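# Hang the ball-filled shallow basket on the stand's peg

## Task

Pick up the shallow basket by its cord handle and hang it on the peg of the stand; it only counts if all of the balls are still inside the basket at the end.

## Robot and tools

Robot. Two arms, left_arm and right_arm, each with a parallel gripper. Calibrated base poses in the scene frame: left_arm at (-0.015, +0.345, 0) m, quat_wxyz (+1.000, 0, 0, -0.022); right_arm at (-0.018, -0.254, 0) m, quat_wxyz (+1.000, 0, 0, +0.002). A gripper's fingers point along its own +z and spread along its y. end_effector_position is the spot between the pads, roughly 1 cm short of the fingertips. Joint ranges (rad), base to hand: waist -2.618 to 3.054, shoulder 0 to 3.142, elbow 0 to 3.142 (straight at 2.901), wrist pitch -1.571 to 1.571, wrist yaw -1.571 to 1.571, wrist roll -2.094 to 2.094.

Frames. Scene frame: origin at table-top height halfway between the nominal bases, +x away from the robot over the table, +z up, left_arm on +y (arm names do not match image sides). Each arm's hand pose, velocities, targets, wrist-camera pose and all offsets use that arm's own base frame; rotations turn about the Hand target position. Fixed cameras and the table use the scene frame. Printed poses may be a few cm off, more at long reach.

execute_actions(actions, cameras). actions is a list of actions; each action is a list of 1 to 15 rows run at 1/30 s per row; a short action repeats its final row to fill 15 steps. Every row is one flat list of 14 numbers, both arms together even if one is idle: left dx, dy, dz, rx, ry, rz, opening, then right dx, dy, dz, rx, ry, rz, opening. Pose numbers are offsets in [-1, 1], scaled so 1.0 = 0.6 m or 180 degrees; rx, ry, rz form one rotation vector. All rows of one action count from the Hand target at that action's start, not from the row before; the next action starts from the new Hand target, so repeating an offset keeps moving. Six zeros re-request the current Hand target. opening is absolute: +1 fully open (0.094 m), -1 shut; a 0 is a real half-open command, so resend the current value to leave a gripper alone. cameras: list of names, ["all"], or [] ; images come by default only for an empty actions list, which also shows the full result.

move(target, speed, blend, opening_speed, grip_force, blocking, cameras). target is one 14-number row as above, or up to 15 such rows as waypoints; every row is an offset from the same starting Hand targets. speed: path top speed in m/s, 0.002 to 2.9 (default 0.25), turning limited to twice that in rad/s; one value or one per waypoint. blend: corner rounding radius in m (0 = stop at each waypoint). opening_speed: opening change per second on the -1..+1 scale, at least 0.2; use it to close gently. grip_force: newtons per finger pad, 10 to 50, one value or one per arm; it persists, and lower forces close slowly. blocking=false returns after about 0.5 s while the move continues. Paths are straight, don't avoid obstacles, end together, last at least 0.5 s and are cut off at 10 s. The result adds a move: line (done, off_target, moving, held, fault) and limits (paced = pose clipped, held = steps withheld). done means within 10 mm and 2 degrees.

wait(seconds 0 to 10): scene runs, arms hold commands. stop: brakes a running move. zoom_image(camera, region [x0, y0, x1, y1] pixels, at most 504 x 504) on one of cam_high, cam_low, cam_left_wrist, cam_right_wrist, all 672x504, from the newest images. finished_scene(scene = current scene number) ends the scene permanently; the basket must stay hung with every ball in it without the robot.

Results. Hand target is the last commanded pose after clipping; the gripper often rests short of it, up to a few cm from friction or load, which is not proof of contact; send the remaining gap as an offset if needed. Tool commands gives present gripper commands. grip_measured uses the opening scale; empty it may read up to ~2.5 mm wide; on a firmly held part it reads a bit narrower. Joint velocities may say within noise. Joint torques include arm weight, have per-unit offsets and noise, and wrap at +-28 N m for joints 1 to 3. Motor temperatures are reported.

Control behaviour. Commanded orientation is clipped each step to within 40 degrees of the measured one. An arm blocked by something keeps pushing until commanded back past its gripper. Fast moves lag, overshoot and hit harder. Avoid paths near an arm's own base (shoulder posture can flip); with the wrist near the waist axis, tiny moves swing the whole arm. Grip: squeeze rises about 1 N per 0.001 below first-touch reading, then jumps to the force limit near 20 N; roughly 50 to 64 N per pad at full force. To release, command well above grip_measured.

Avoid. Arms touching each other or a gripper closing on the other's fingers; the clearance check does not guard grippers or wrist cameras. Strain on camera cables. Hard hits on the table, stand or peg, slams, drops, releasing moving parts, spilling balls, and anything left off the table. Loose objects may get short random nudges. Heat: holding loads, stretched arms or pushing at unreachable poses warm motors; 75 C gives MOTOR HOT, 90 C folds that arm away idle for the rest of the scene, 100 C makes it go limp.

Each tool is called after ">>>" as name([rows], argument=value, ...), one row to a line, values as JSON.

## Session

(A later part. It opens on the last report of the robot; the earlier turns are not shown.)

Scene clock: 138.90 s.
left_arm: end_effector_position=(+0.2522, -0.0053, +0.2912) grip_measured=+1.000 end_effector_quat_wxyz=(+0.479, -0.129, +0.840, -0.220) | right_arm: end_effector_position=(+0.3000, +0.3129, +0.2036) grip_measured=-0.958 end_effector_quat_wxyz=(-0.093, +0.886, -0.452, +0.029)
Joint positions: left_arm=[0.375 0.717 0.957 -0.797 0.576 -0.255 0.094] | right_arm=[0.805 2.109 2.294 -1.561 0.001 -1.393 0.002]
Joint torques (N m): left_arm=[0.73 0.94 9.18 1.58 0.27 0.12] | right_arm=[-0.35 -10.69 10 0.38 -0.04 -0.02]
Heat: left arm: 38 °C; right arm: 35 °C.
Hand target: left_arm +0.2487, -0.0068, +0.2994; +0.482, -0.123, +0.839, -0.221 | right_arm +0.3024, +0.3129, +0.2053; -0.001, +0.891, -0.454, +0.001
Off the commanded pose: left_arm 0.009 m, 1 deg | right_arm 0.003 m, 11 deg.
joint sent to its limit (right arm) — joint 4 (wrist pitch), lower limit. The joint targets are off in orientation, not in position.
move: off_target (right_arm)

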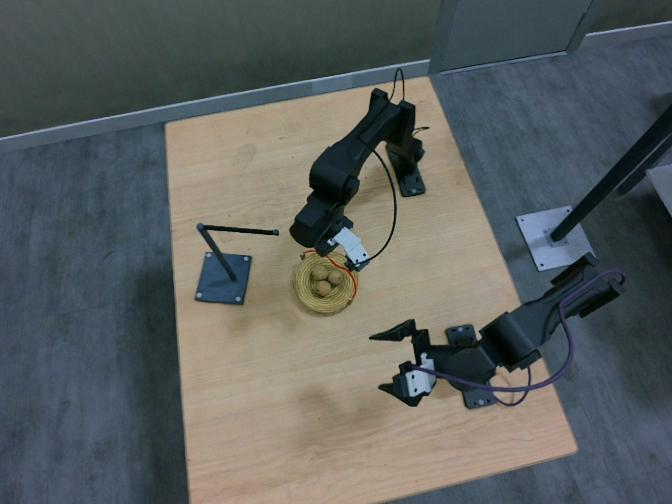

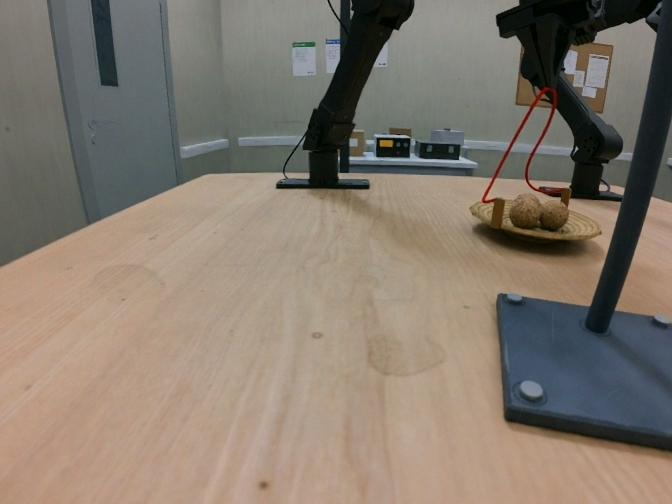

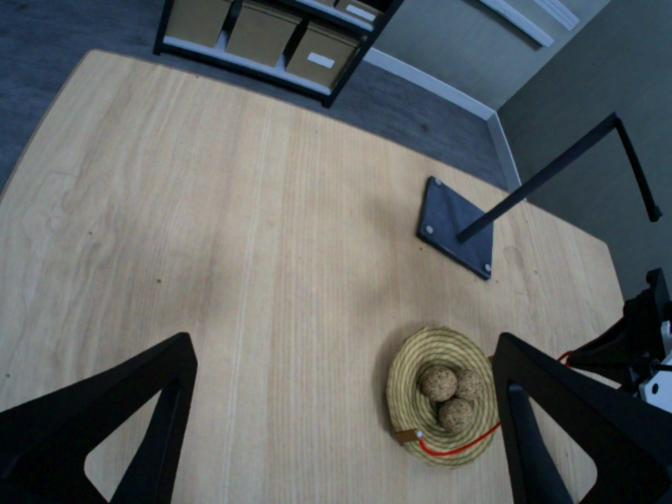

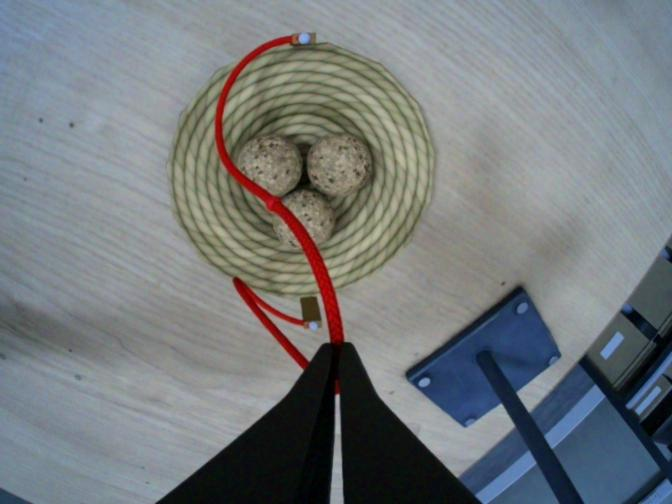

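>>> move(target=[0,0,0,0,0,0,1, -0.01,0,0.08,0,0,0,-1], speed=0.04, cameras=["all"])

>>> zoom_image(camera="cam_low", region=[400, 0, 652, 270])

Scene clock: 146.83 s.
left_arm: end_effector_position=(+0.2522, -0.0053, +0.2912) grip_measured=+1.000 end_effector_quat_wxyz=(+0.479, -0.129, +0.840, -0.220) | right_arm: end_effector_position=(+0.3015, +0.3145, +0.2288) grip_measured=-0.958 end_effector_quat_wxyz=(-0.128, +0.883, -0.450, +0.040)
Joint positions: left_arm=[0.375 0.717 0.957 -0.797 0.576 -0.255 0.094] | right_arm=[0.805 2.076 2.336 -1.561 0.001 -1.393 0.002]
Joint torques (N m): left_arm=[0.72 0.95 9.18 1.58 0.27 0.12] | right_arm=[0.43 -14.97 9.81 0.5 -0.03 0.08]
Heat: left arm: 38 °C; right arm: 36 °C.
Hand target: left_arm +0.2487, -0.0068, +0.2994; +0.482, -0.123, +0.839, -0.221 | right_arm +0.2964, +0.3128, +0.2533; -0.001, +0.891, -0.454, +0.001
Off the commanded pose: left_arm 0.009 m, 1 deg | right_arm 0.025 m, 15 deg.
joint sent to its limit (right arm) — joint 4 (wrist pitch), lower limit. The joint targets are off in orientation, not in position.
move: off_target (right_arm)

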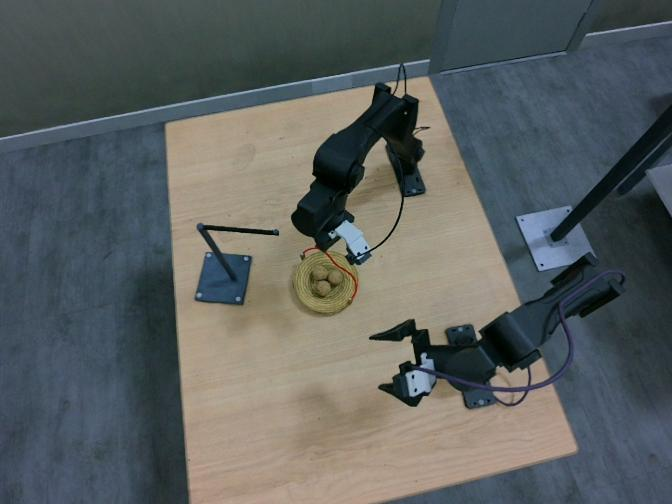

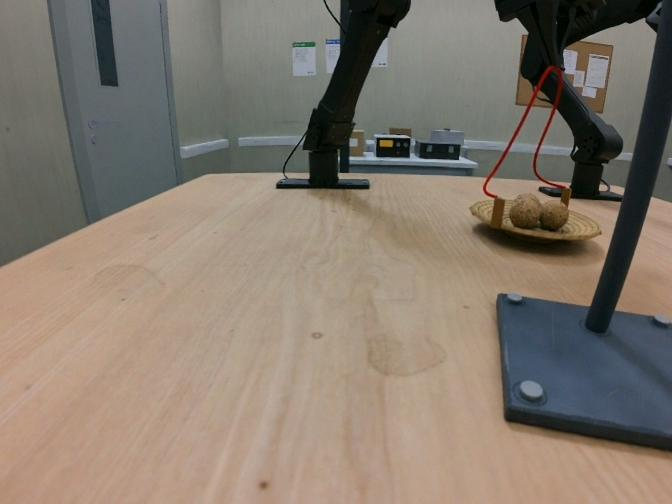

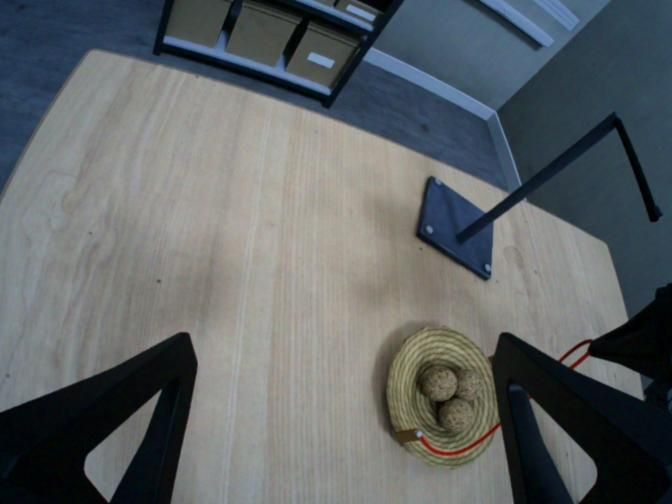

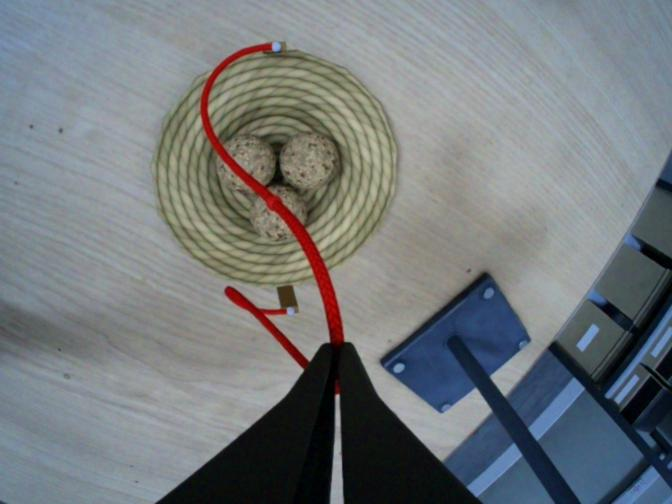

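Scaled by 1.867 from the camera's 672x504 image, which has a finer 960x720 frame.

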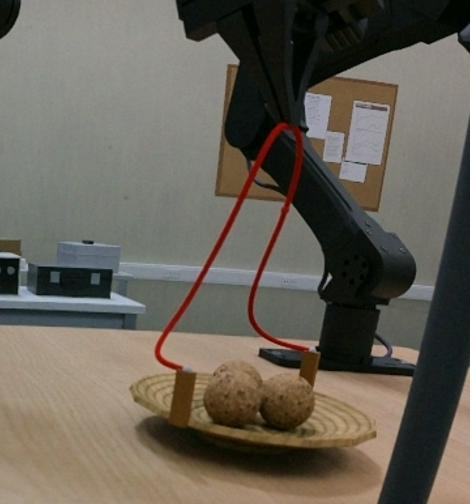

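>>> move(target=[0,0,0,0,0,0,1, 0.011,0,0.05,0.127,0.022,-0.137,-1], speed=0.05, cameras=["all"])

>>> zoom_image(camera="cam_low", region=[400, 0, 652, 270])

Scene clock: 162.10 s.
left_arm: end_effector_position=(+0.2522, -0.0053, +0.2912) grip_measured=+1.000 end_effector_quat_wxyz=(+0.479, -0.129, +0.840, -0.220) | right_arm: end_effector_position=(+0.3088, +0.3164, +0.2566) grip_measured=-0.958 end_effector_quat_wxyz=(-0.187, +0.749, -0.626, -0.108)
Joint positions: left_arm=[0.375 0.717 0.957 -0.797 0.576 -0.255 0.094] | right_arm=[0.682 2.069 2.397 -1.562 -0.282 -1.019 0.002]
Joint torques (N m): left_arm=[0.72 0.94 9.14 1.58 0.26 0.12] | right_arm=[-0.4 -15.02 9.74 0.6 -0.41 0.11]
Motor temperatures (°C): left_arm=[25 26 39 36 26 22 24] | right_arm=[25 34 36 31 28 26 28]
Heat: left arm: 39 °C; right arm: 36 °C.
Hand target: left_arm +0.2487, -0.0068, +0.2994; +0.482, -0.123, +0.839, -0.221 | right_arm +0.3030, +0.3128, +0.2833; -0.160, +0.756, -0.624, -0.119
Off the commanded pose: left_arm 0.009 m, 1 deg | right_arm 0.028 m, 3 deg.
joint sent to its limit (right arm) — joint 4 (wrist pitch), lower limit. The joint targets are off in orientation, not in position.
move: off_target (right_arm)

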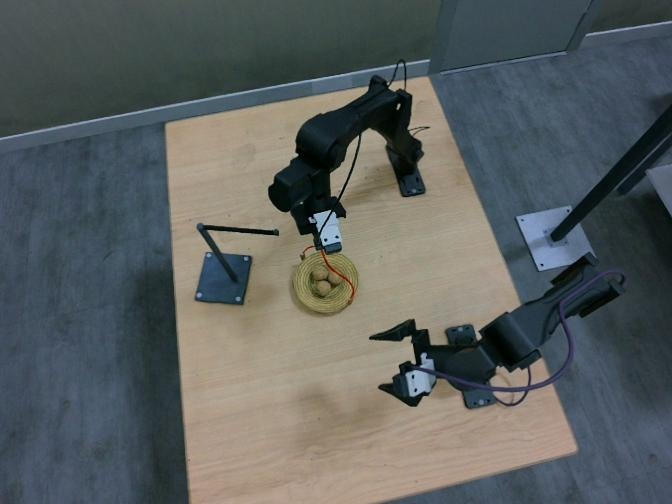

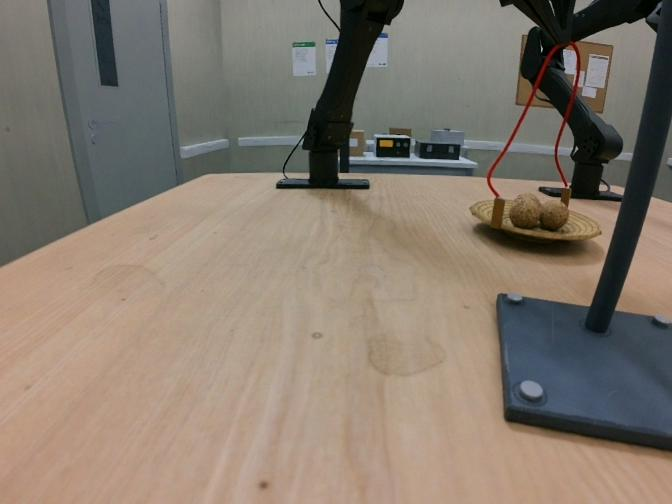

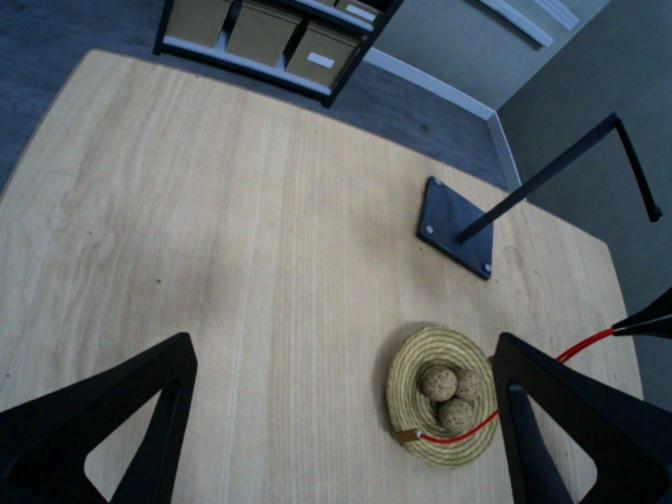

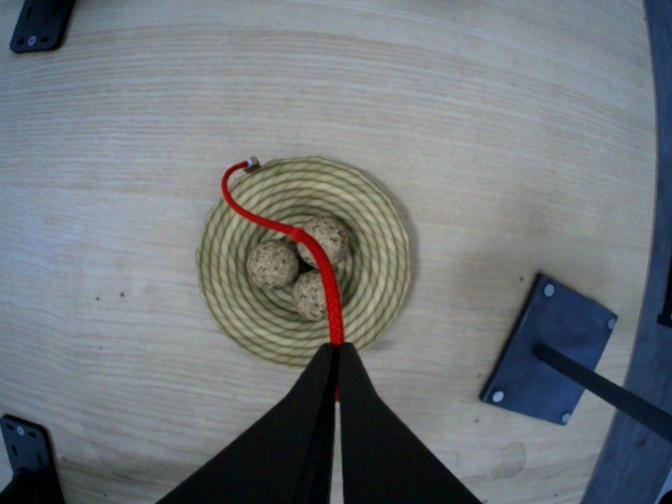

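Scaled by 1.867 from the camera's 672x504 image, which has a finer 960x720 frame.

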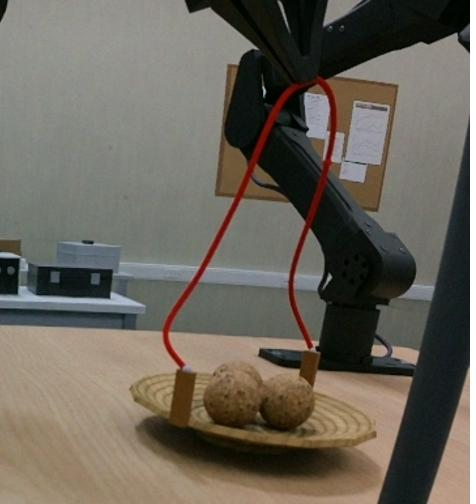

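>>> move(target=[0,0,0,0,0,0,1, -0.008,-0.004,0.05,0,0,0,-1], speed=0.04, cameras=["all"])

>>> zoom_image(camera="cam_low", region=[400, 0, 652, 270])

Scene clock: 166.07 s.
left_arm: end_effector_position=(+0.2522, -0.0053, +0.2912) grip_measured=+1.000 end_effector_quat_wxyz=(+0.479, -0.129, +0.840, -0.220) | right_arm: end_effector_position=(+0.3049, +0.3139, +0.2796) grip_measured=-0.958 end_effector_quat_wxyz=(-0.213, +0.740, -0.629, -0.107)
Joint positions: left_arm=[0.375 0.717 0.957 -0.797 0.576 -0.255 0.094] | right_arm=[0.682 2.035 2.429 -1.571 -0.285 -0.995 0.002]
Joint torques (N m): left_arm=[0.72 0.95 9.16 1.57 0.26 0.13] | right_arm=[-0.32 -15.47 10.17 0.77 -0.42 0.11]
Heat: left arm: 39 °C; right arm: 36 °C.
Hand target: left_arm +0.2487, -0.0068, +0.2994; +0.482, -0.123, +0.839, -0.221 | right_arm +0.2982, +0.3104, +0.3133; -0.160, +0.756, -0.624, -0.119
Off the commanded pose: left_arm 0.009 m, 1 deg | right_arm 0.035 m, 6 deg.
joint sent to its limit (right arm) — joint 4 (wrist pitch), lower limit. The joint targets are off in orientation, not in position.
move: off_target (right_arm)

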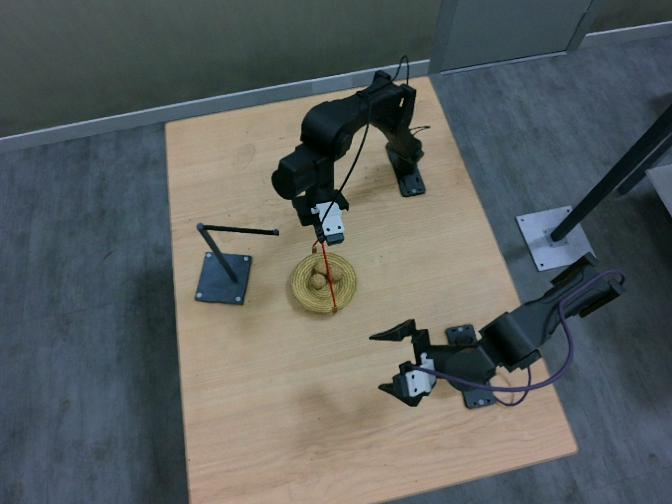

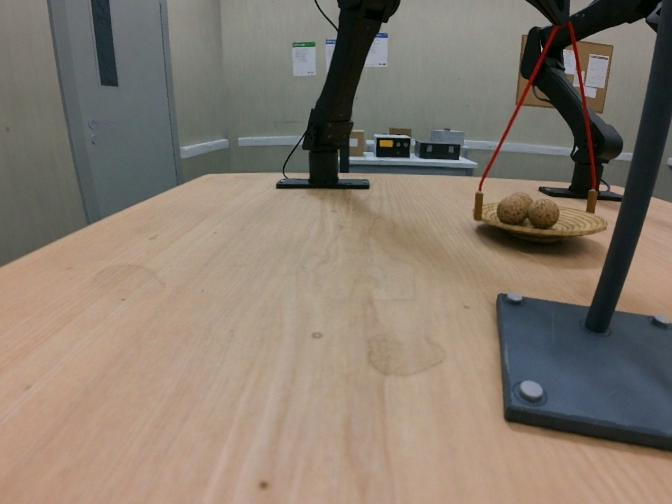

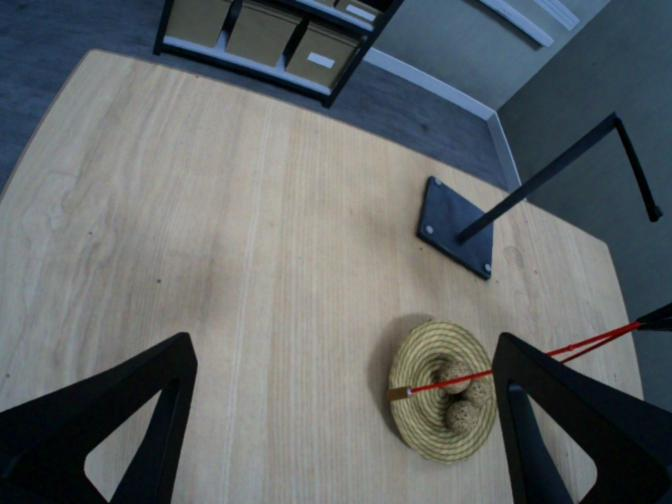

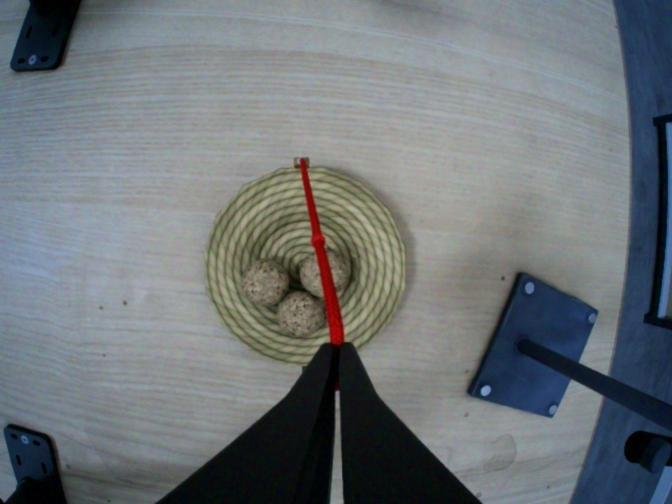

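Scaled by 1.867 from the camera's 672x504 image, which has a finer 960x720 frame.

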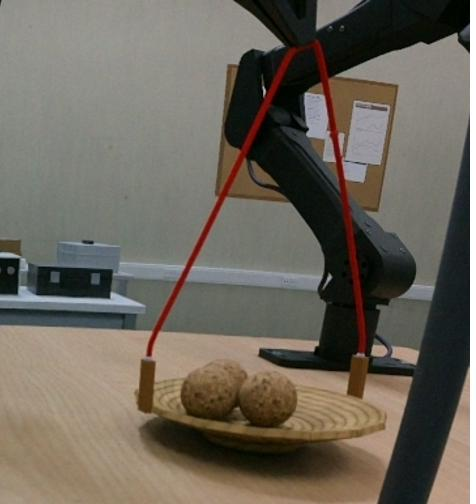

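>>> move(target=[0,0,0,0,0,0,1, 0.0,0,0.1,0.1275,0.0229,-0.1364,-1], speed=0.06, cameras=["all"])

>>> zoom_image(camera="cam_low", region=[400, 0, 652, 270])

Scene clock: 174.03 s.
left_arm: end_effector_position=(+0.2522, -0.0053, +0.2912) grip_measured=+1.000 end_effector_quat_wxyz=(+0.479, -0.129, +0.840, -0.220) | right_arm: end_effector_position=(+0.3039, +0.3123, +0.3392) grip_measured=-0.958 end_effector_quat_wxyz=(+0.260, -0.558, +0.757, +0.218)
Joint positions: left_arm=[0.375 0.717 0.957 -0.797 0.576 -0.255 0.094] | right_arm=[0.623 1.977 2.512 -1.545 -0.43 -0.522 0.002]
Joint torques (N m): left_arm=[0.72 0.94 9.16 1.57 0.27 0.12] | right_arm=[-0.43 -14.04 9.62 1.22 -0.54 0.1]
Heat: left arm: 39 °C; right arm: 37 °C.
Hand target: left_arm +0.2487, -0.0068, +0.2994; +0.482, -0.123, +0.839, -0.221 | right_arm +0.2981, +0.3105, +0.3734; +0.306, -0.556, +0.738, +0.230
Off the commanded pose: left_arm 0.009 m, 1 deg | right_arm 0.035 m, 6 deg.
move: off_target (right_arm)

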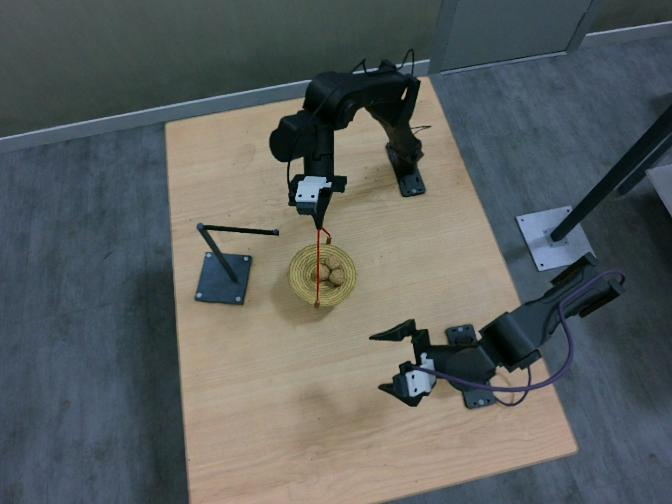

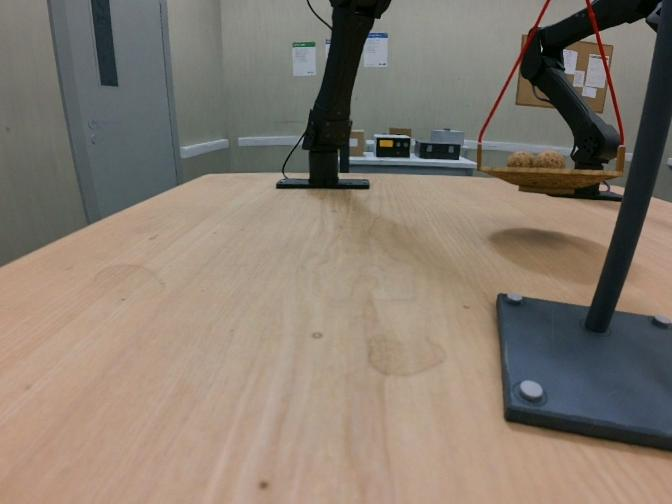

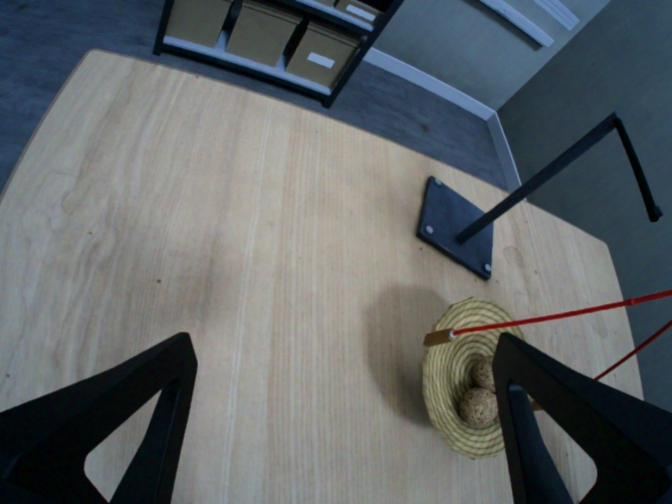

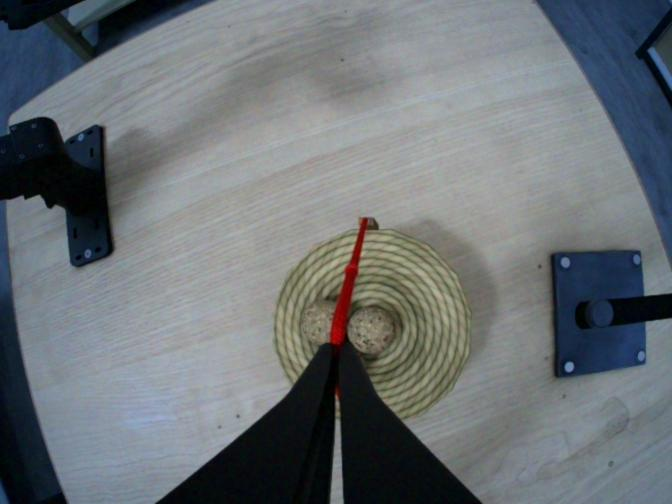

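Scaled by 1.867 from the camera's 672x504 image, which has a finer 960x720 frame.

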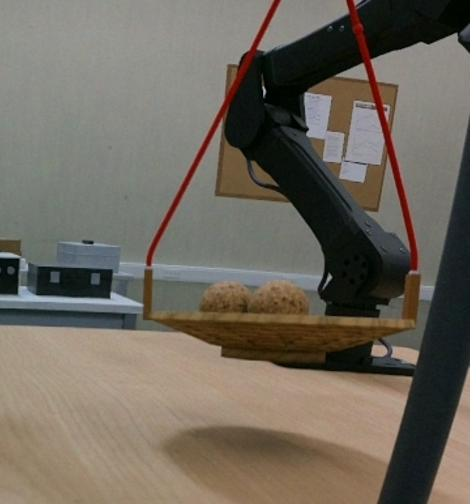

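>>> zoom_image(camera="cam_high", region=[180, 160, 390, 320])

Scaled by 2.400 from the camera's 672x504 image, which has a finer 960x720 frame.

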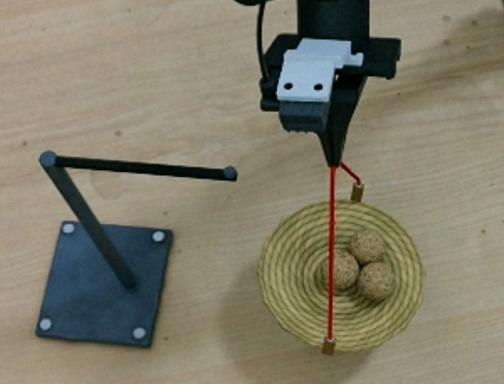

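>>> move(target=[-0.03,0.03,0.03,0,0,-0.2,1, 0.0,0,0,0,0,0,-1], speed=0.15, cameras=["cam_left_wrist"])

>>> zoom_image(camera="cam_left_wrist", region=[250, 0, 672, 316])

Scene clock: 215.93 s.
left_arm: end_effector_position=(+0.2345, +0.0133, +0.3043) grip_measured=+1.000 end_effector_quat_wxyz=(+0.434, +0.075, +0.850, -0.289) | right_arm: end_effector_position=(+0.3039, +0.3123, +0.3392) grip_measured=-0.958 end_effector_quat_wxyz=(+0.260, -0.558, +0.757, +0.219)
Joint positions: left_arm=[0.799 1.149 1.299 -1.537 1.089 0.864 0.094] | right_arm=[0.623 1.977 2.512 -1.545 -0.43 -0.521 0.002]
Joint torques (N m): left_arm=[0.73 -3.71 8.5 0.34 0.58 0.12] | right_arm=[-0.42 -14.04 9.59 1.23 -0.54 0.1]
Heat: left arm: 39 °C; right arm: 40 °C.
Hand target: left_arm +0.2307, +0.0111, +0.3174; +0.390, +0.143, +0.836, -0.359 | right_arm +0.2981, +0.3105, +0.3734; +0.306, -0.556, +0.738, +0.230
Off the commanded pose: left_arm 0.014 m, 12 deg | right_arm 0.035 m, 6 deg.
joint sent to its limit (left arm) — joint 4 (wrist pitch), lower limit. The joint targets are off in orientation, not in position.
move: off_target (left_arm, right_arm)
Images, in order (width x height): cam_left_wrist 672x504.

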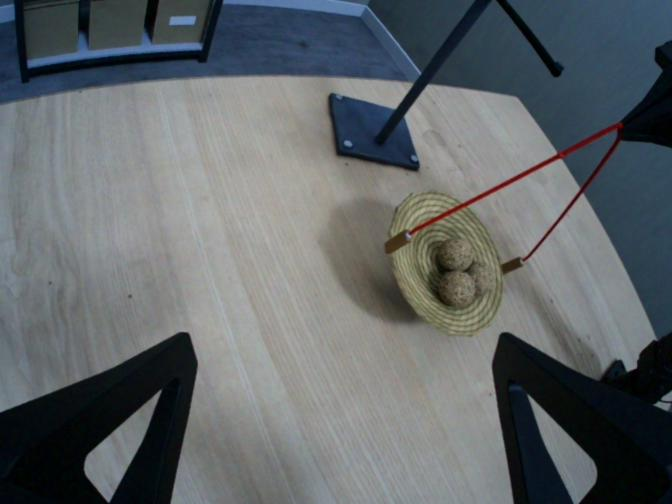

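Scaled by 1.194 from the camera's 672x504 image, which has a finer 960x720 frame.

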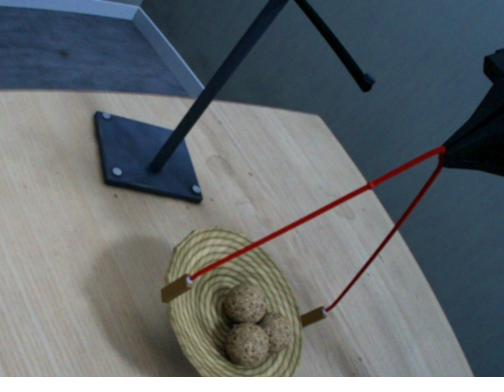

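>>> move([
  [0,0,0,0,0,0,1, 0.0,0,0.055,0,0,0,-1],
  [0,0,0,0,0,0,1, 0.088,-0.015,0.055,0,0,0,-1],
], speed=0.06, blend=[0.02,0], cameras=["all"])

>>> zoom_image(camera="cam_left_wrist", region=[350, 0, 672, 241])

>>> zoom_image(camera="cam_high", region=[180, 160, 390, 320])

Scene clock: 235.97 s.
left_arm: end_effector_position=(+0.2345, +0.0133, +0.3043) grip_measured=+1.000 end_effector_quat_wxyz=(+0.434, +0.076, +0.850, -0.289) | right_arm: end_effector_position=(+0.3438, +0.2943, +0.4022) grip_measured=-0.958 end_effector_quat_wxyz=(+0.371, -0.520, +0.734, +0.232)
Joint positions: left_arm=[0.799 1.149 1.299 -1.537 1.089 0.865 0.094] | right_arm=[0.511 2.073 2.838 -1.548 -0.507 -0.507 0.002]
Joint torques (N m): left_arm=[0.73 -3.71 8.5 0.34 0.58 0.13] | right_arm=[-0.24 -7.72 8.35 1.51 -0.53 -0.03]
Heat: left arm: 39 °C; right arm: 40 °C.
Hand target: left_arm +0.2307, +0.0111, +0.3174; +0.390, +0.143, +0.836, -0.359 | right_arm +0.3510, +0.3014, +0.4063; +0.306, -0.556, +0.738, +0.230
Off the commanded pose: left_arm 0.014 m, 12 deg | right_arm 0.011 m, 9 deg.
elbow stopped short (right arm): the move would have taken joint 3 (elbow) straighter than the controller allows.
joint sent to its limit (left arm) — joint 4 (wrist pitch), lower limit. The joint targets are off in orientation, not in position.
move: off_target (left_arm, right_arm); blend cut to 0.0169 m at target 1

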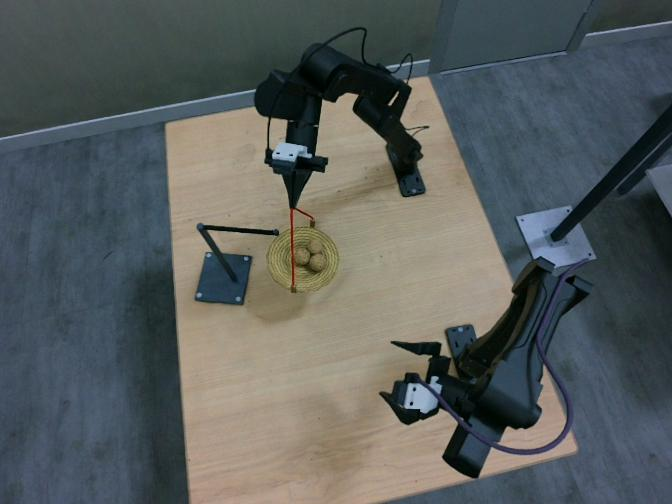

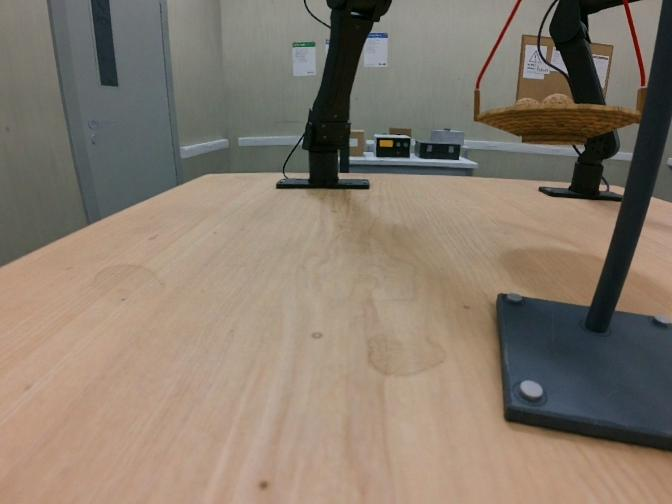

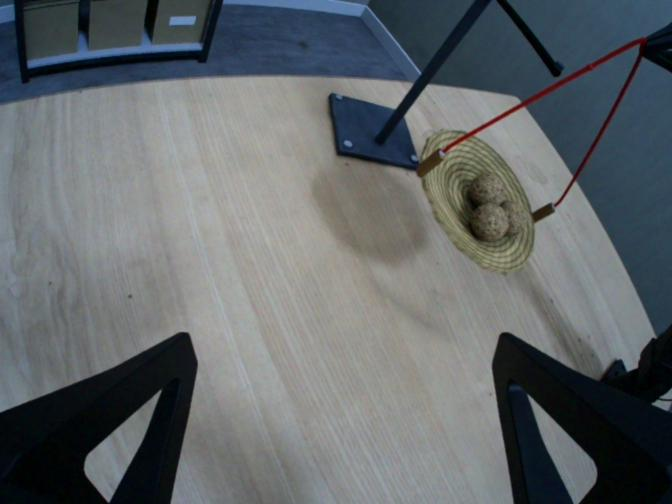

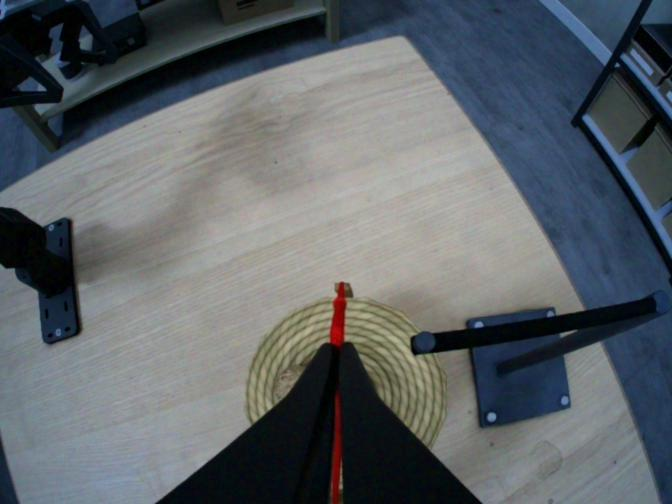

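Scaled by 1.565 from the camera's 672x504 image, which has a finer 960x720 frame.

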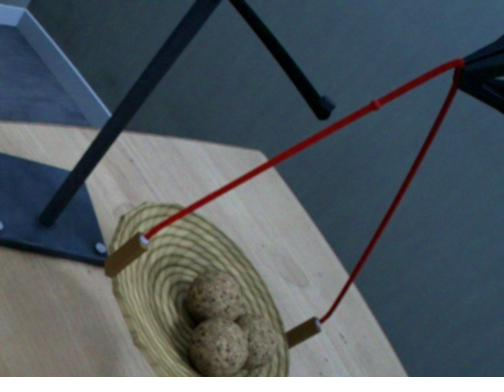

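Scaled by 2.400 from the camera's 672x504 image, which has a finer 960x720 frame.

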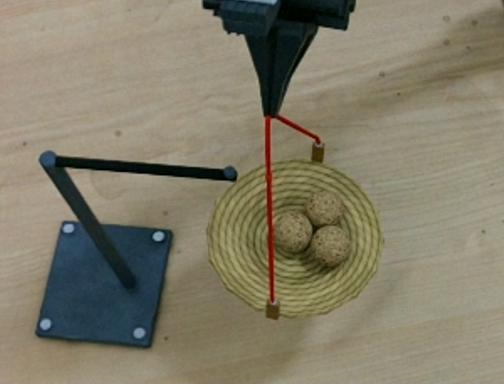

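>>> move(target=[0,0,0,0,0,0,1, -0.005,-0.008,-0.05,0.1068,-0.0307,0,-1], speed=0.05, cameras=["all"])

>>> zoom_image(camera="cam_left_wrist", region=[350, 0, 672, 241])

>>> zoom_image(camera="cam_high", region=[180, 160, 390, 320])

Scene clock: 249.27 s.
left_arm: end_effector_position=(+0.2345, +0.0133, +0.3043) grip_measured=+1.000 end_effector_quat_wxyz=(+0.434, +0.076, +0.850, -0.289) | right_arm: end_effector_position=(+0.3583, +0.2998, +0.3551) grip_measured=-0.958 end_effector_quat_wxyz=(+0.406, -0.505, +0.693, +0.316)
Joint positions: left_arm=[0.799 1.149 1.299 -1.537 1.089 0.865 0.094] | right_arm=[0.434 1.735 1.927 -0.874 -0.729 -0.465 0.002]
Joint torques (N m): left_arm=[0.75 -3.71 8.49 0.33 0.58 0.13] | right_arm=[-0.4 -13.14 7.15 1.53 -0.63 0.09]
Heat: left arm: 38 °C; right arm: 39 °C.
Hand target: left_arm +0.2307, +0.0111, +0.3174; +0.390, +0.143, +0.836, -0.359 | right_arm +0.3480, +0.2967, +0.3763; +0.429, -0.507, +0.674, +0.323
Off the commanded pose: left_arm 0.014 m, 12 deg | right_arm 0.024 m, 4 deg.
joint sent to its limit (left arm) — joint 4 (wrist pitch), lower limit. The joint targets are off in orientation, not in position.
move: off_target (left_arm, right_arm)

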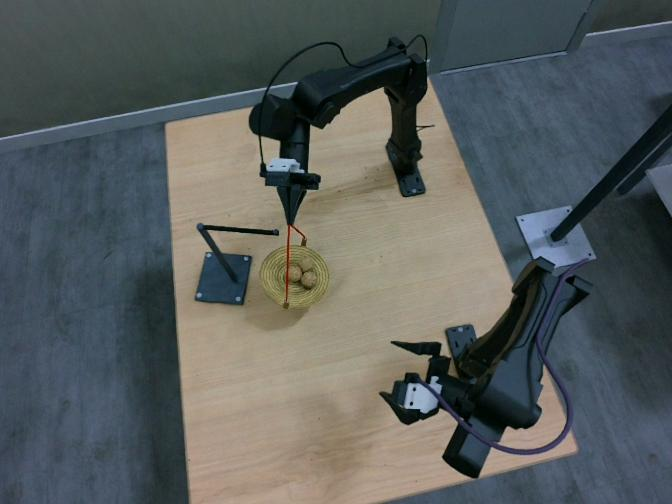

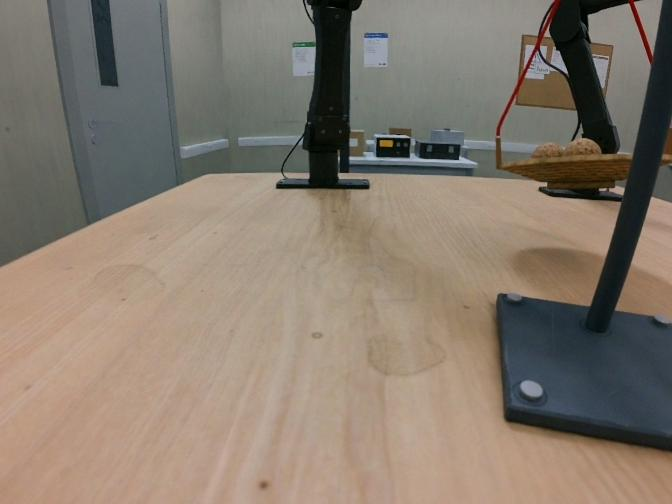

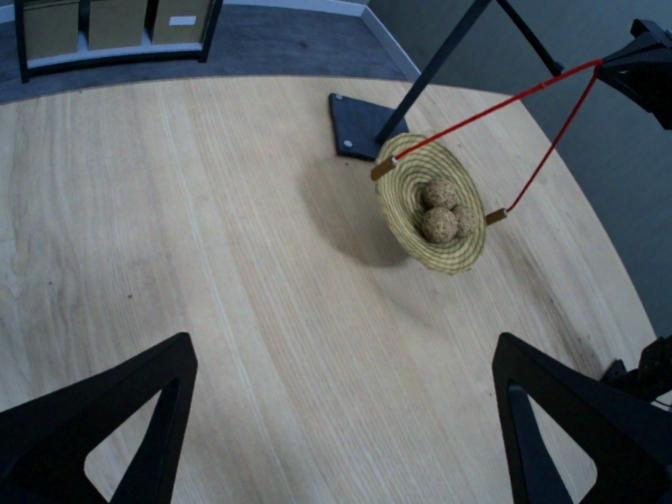

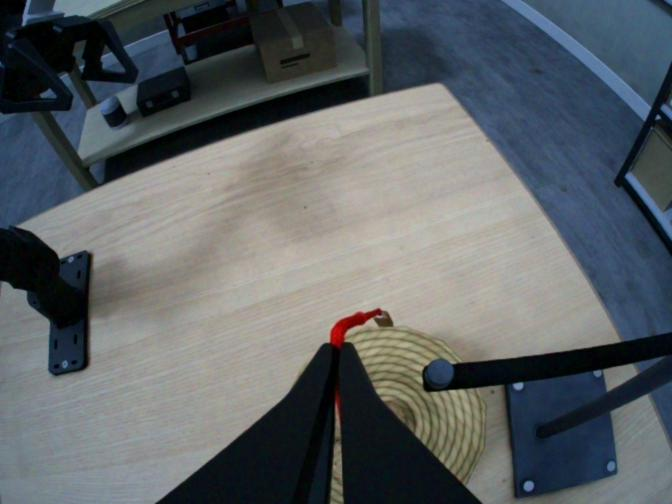

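Scaled by 1.565 from the camera's 672x504 image, which has a finer 960x720 frame.

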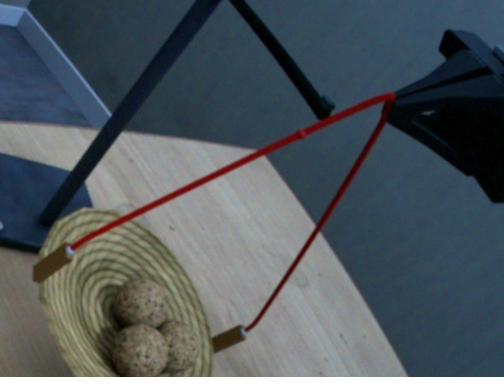

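Scaled by 2.400 from the camera's 672x504 image, which has a finer 960x720 frame.

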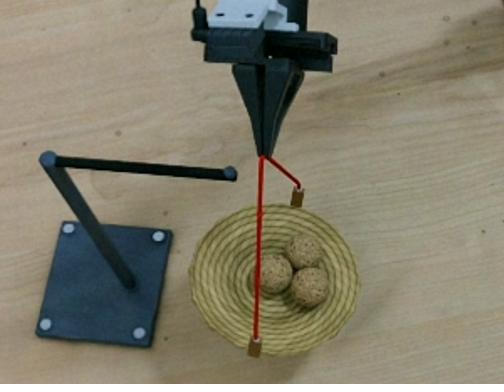

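>>> move([
  [0,0,0,0,0,0,1, 0.0,0,0.02,0,0,0,-1],
  [0,0,0,0,0,0,1, 0.057,-0.016,0.022,0,0,0,-1],
], speed=0.05, cameras=["all"])

>>> zoom_image(camera="cam_left_wrist", region=[350, 0, 672, 241])

>>> zoom_image(camera="cam_high", region=[180, 160, 390, 320])

Scene clock: 259.50 s.
left_arm: end_effector_position=(+0.2345, +0.0133, +0.3043) grip_measured=+1.000 end_effector_quat_wxyz=(+0.434, +0.076, +0.850, -0.289) | right_arm: end_effector_position=(+0.3788, +0.2835, +0.3834) grip_measured=-0.958 end_effector_quat_wxyz=(+0.423, -0.501, +0.687, +0.315)
Joint positions: left_arm=[0.799 1.149 1.299 -1.537 1.089 0.865 0.094] | right_arm=[0.369 1.825 2.142 -0.992 -0.779 -0.501 0.002]
Joint torques (N m): left_arm=[0.73 -3.71 8.5 0.33 0.58 0.13] | right_arm=[-0.29 -7.61 11.59 1.34 -0.63 -0.05]
Motor temperatures (°C): left_arm=[25 27 38 33 26 22 24] | right_arm=[25 36 38 36 28 26 29]
Heat: left arm: 38 °C; right arm: 38 °C.
Hand target: left_arm +0.2307, +0.0111, +0.3174; +0.390, +0.143, +0.836, -0.359 | right_arm +0.3822, +0.2870, +0.3895; +0.429, -0.507, +0.674, +0.323
Off the commanded pose: left_arm 0.014 m, 12 deg | right_arm 0.008 m, 2 deg.
joint sent to its limit (left arm) — joint 4 (wrist pitch), lower limit. The joint targets are off in orientation, not in position.
move: off_target (left_arm)

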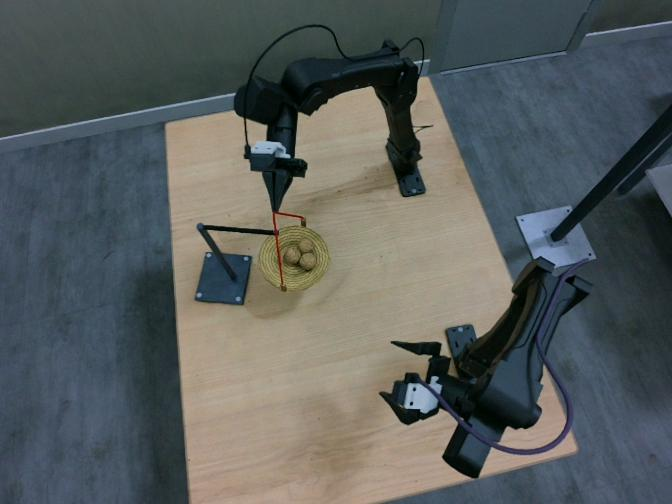

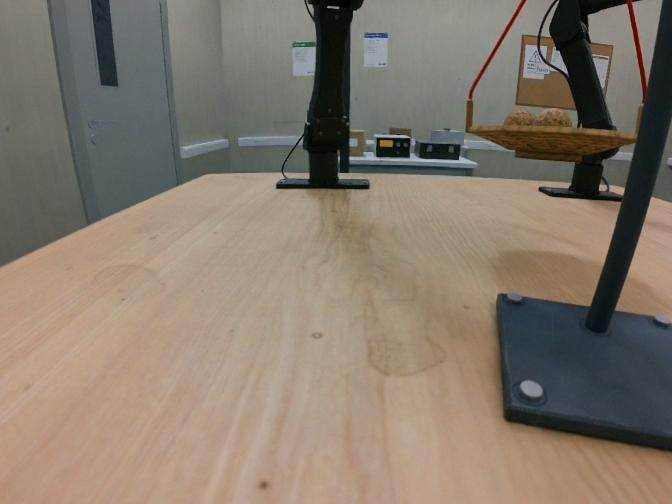

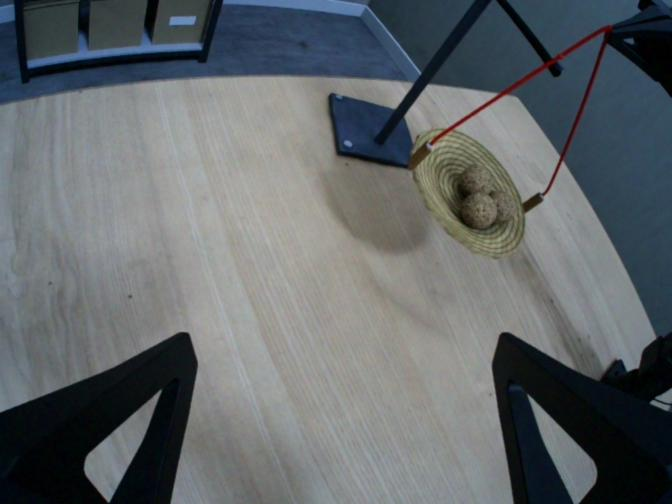

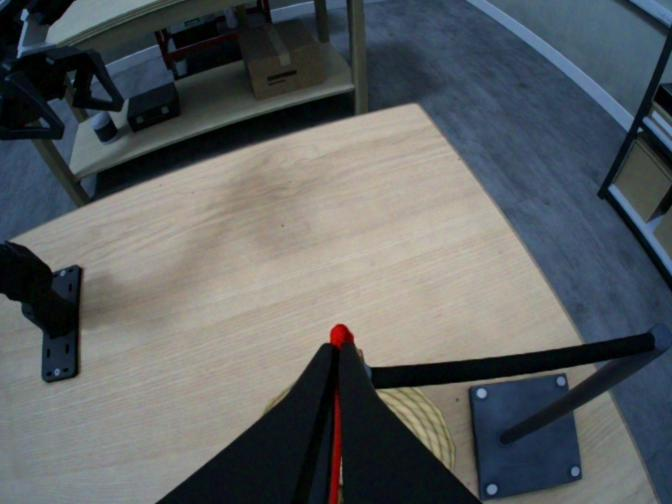

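Scaled by 1.565 from the camera's 672x504 image, which has a finer 960x720 frame.

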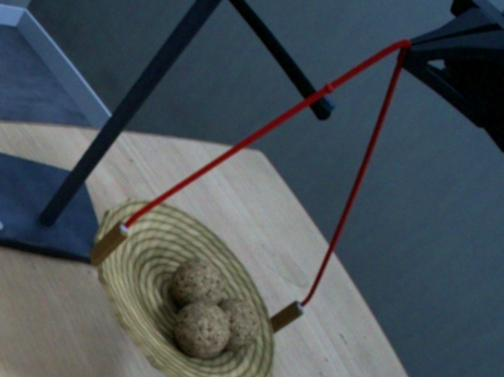

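Scaled by 2.400 from the camera's 672x504 image, which has a finer 960x720 frame.

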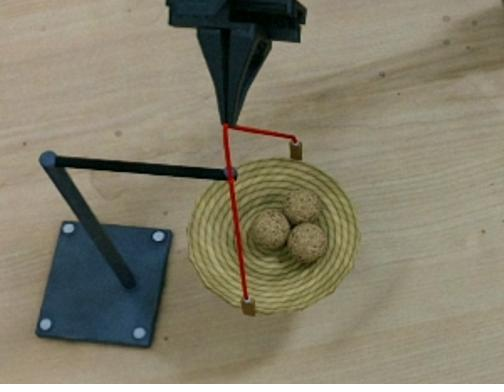

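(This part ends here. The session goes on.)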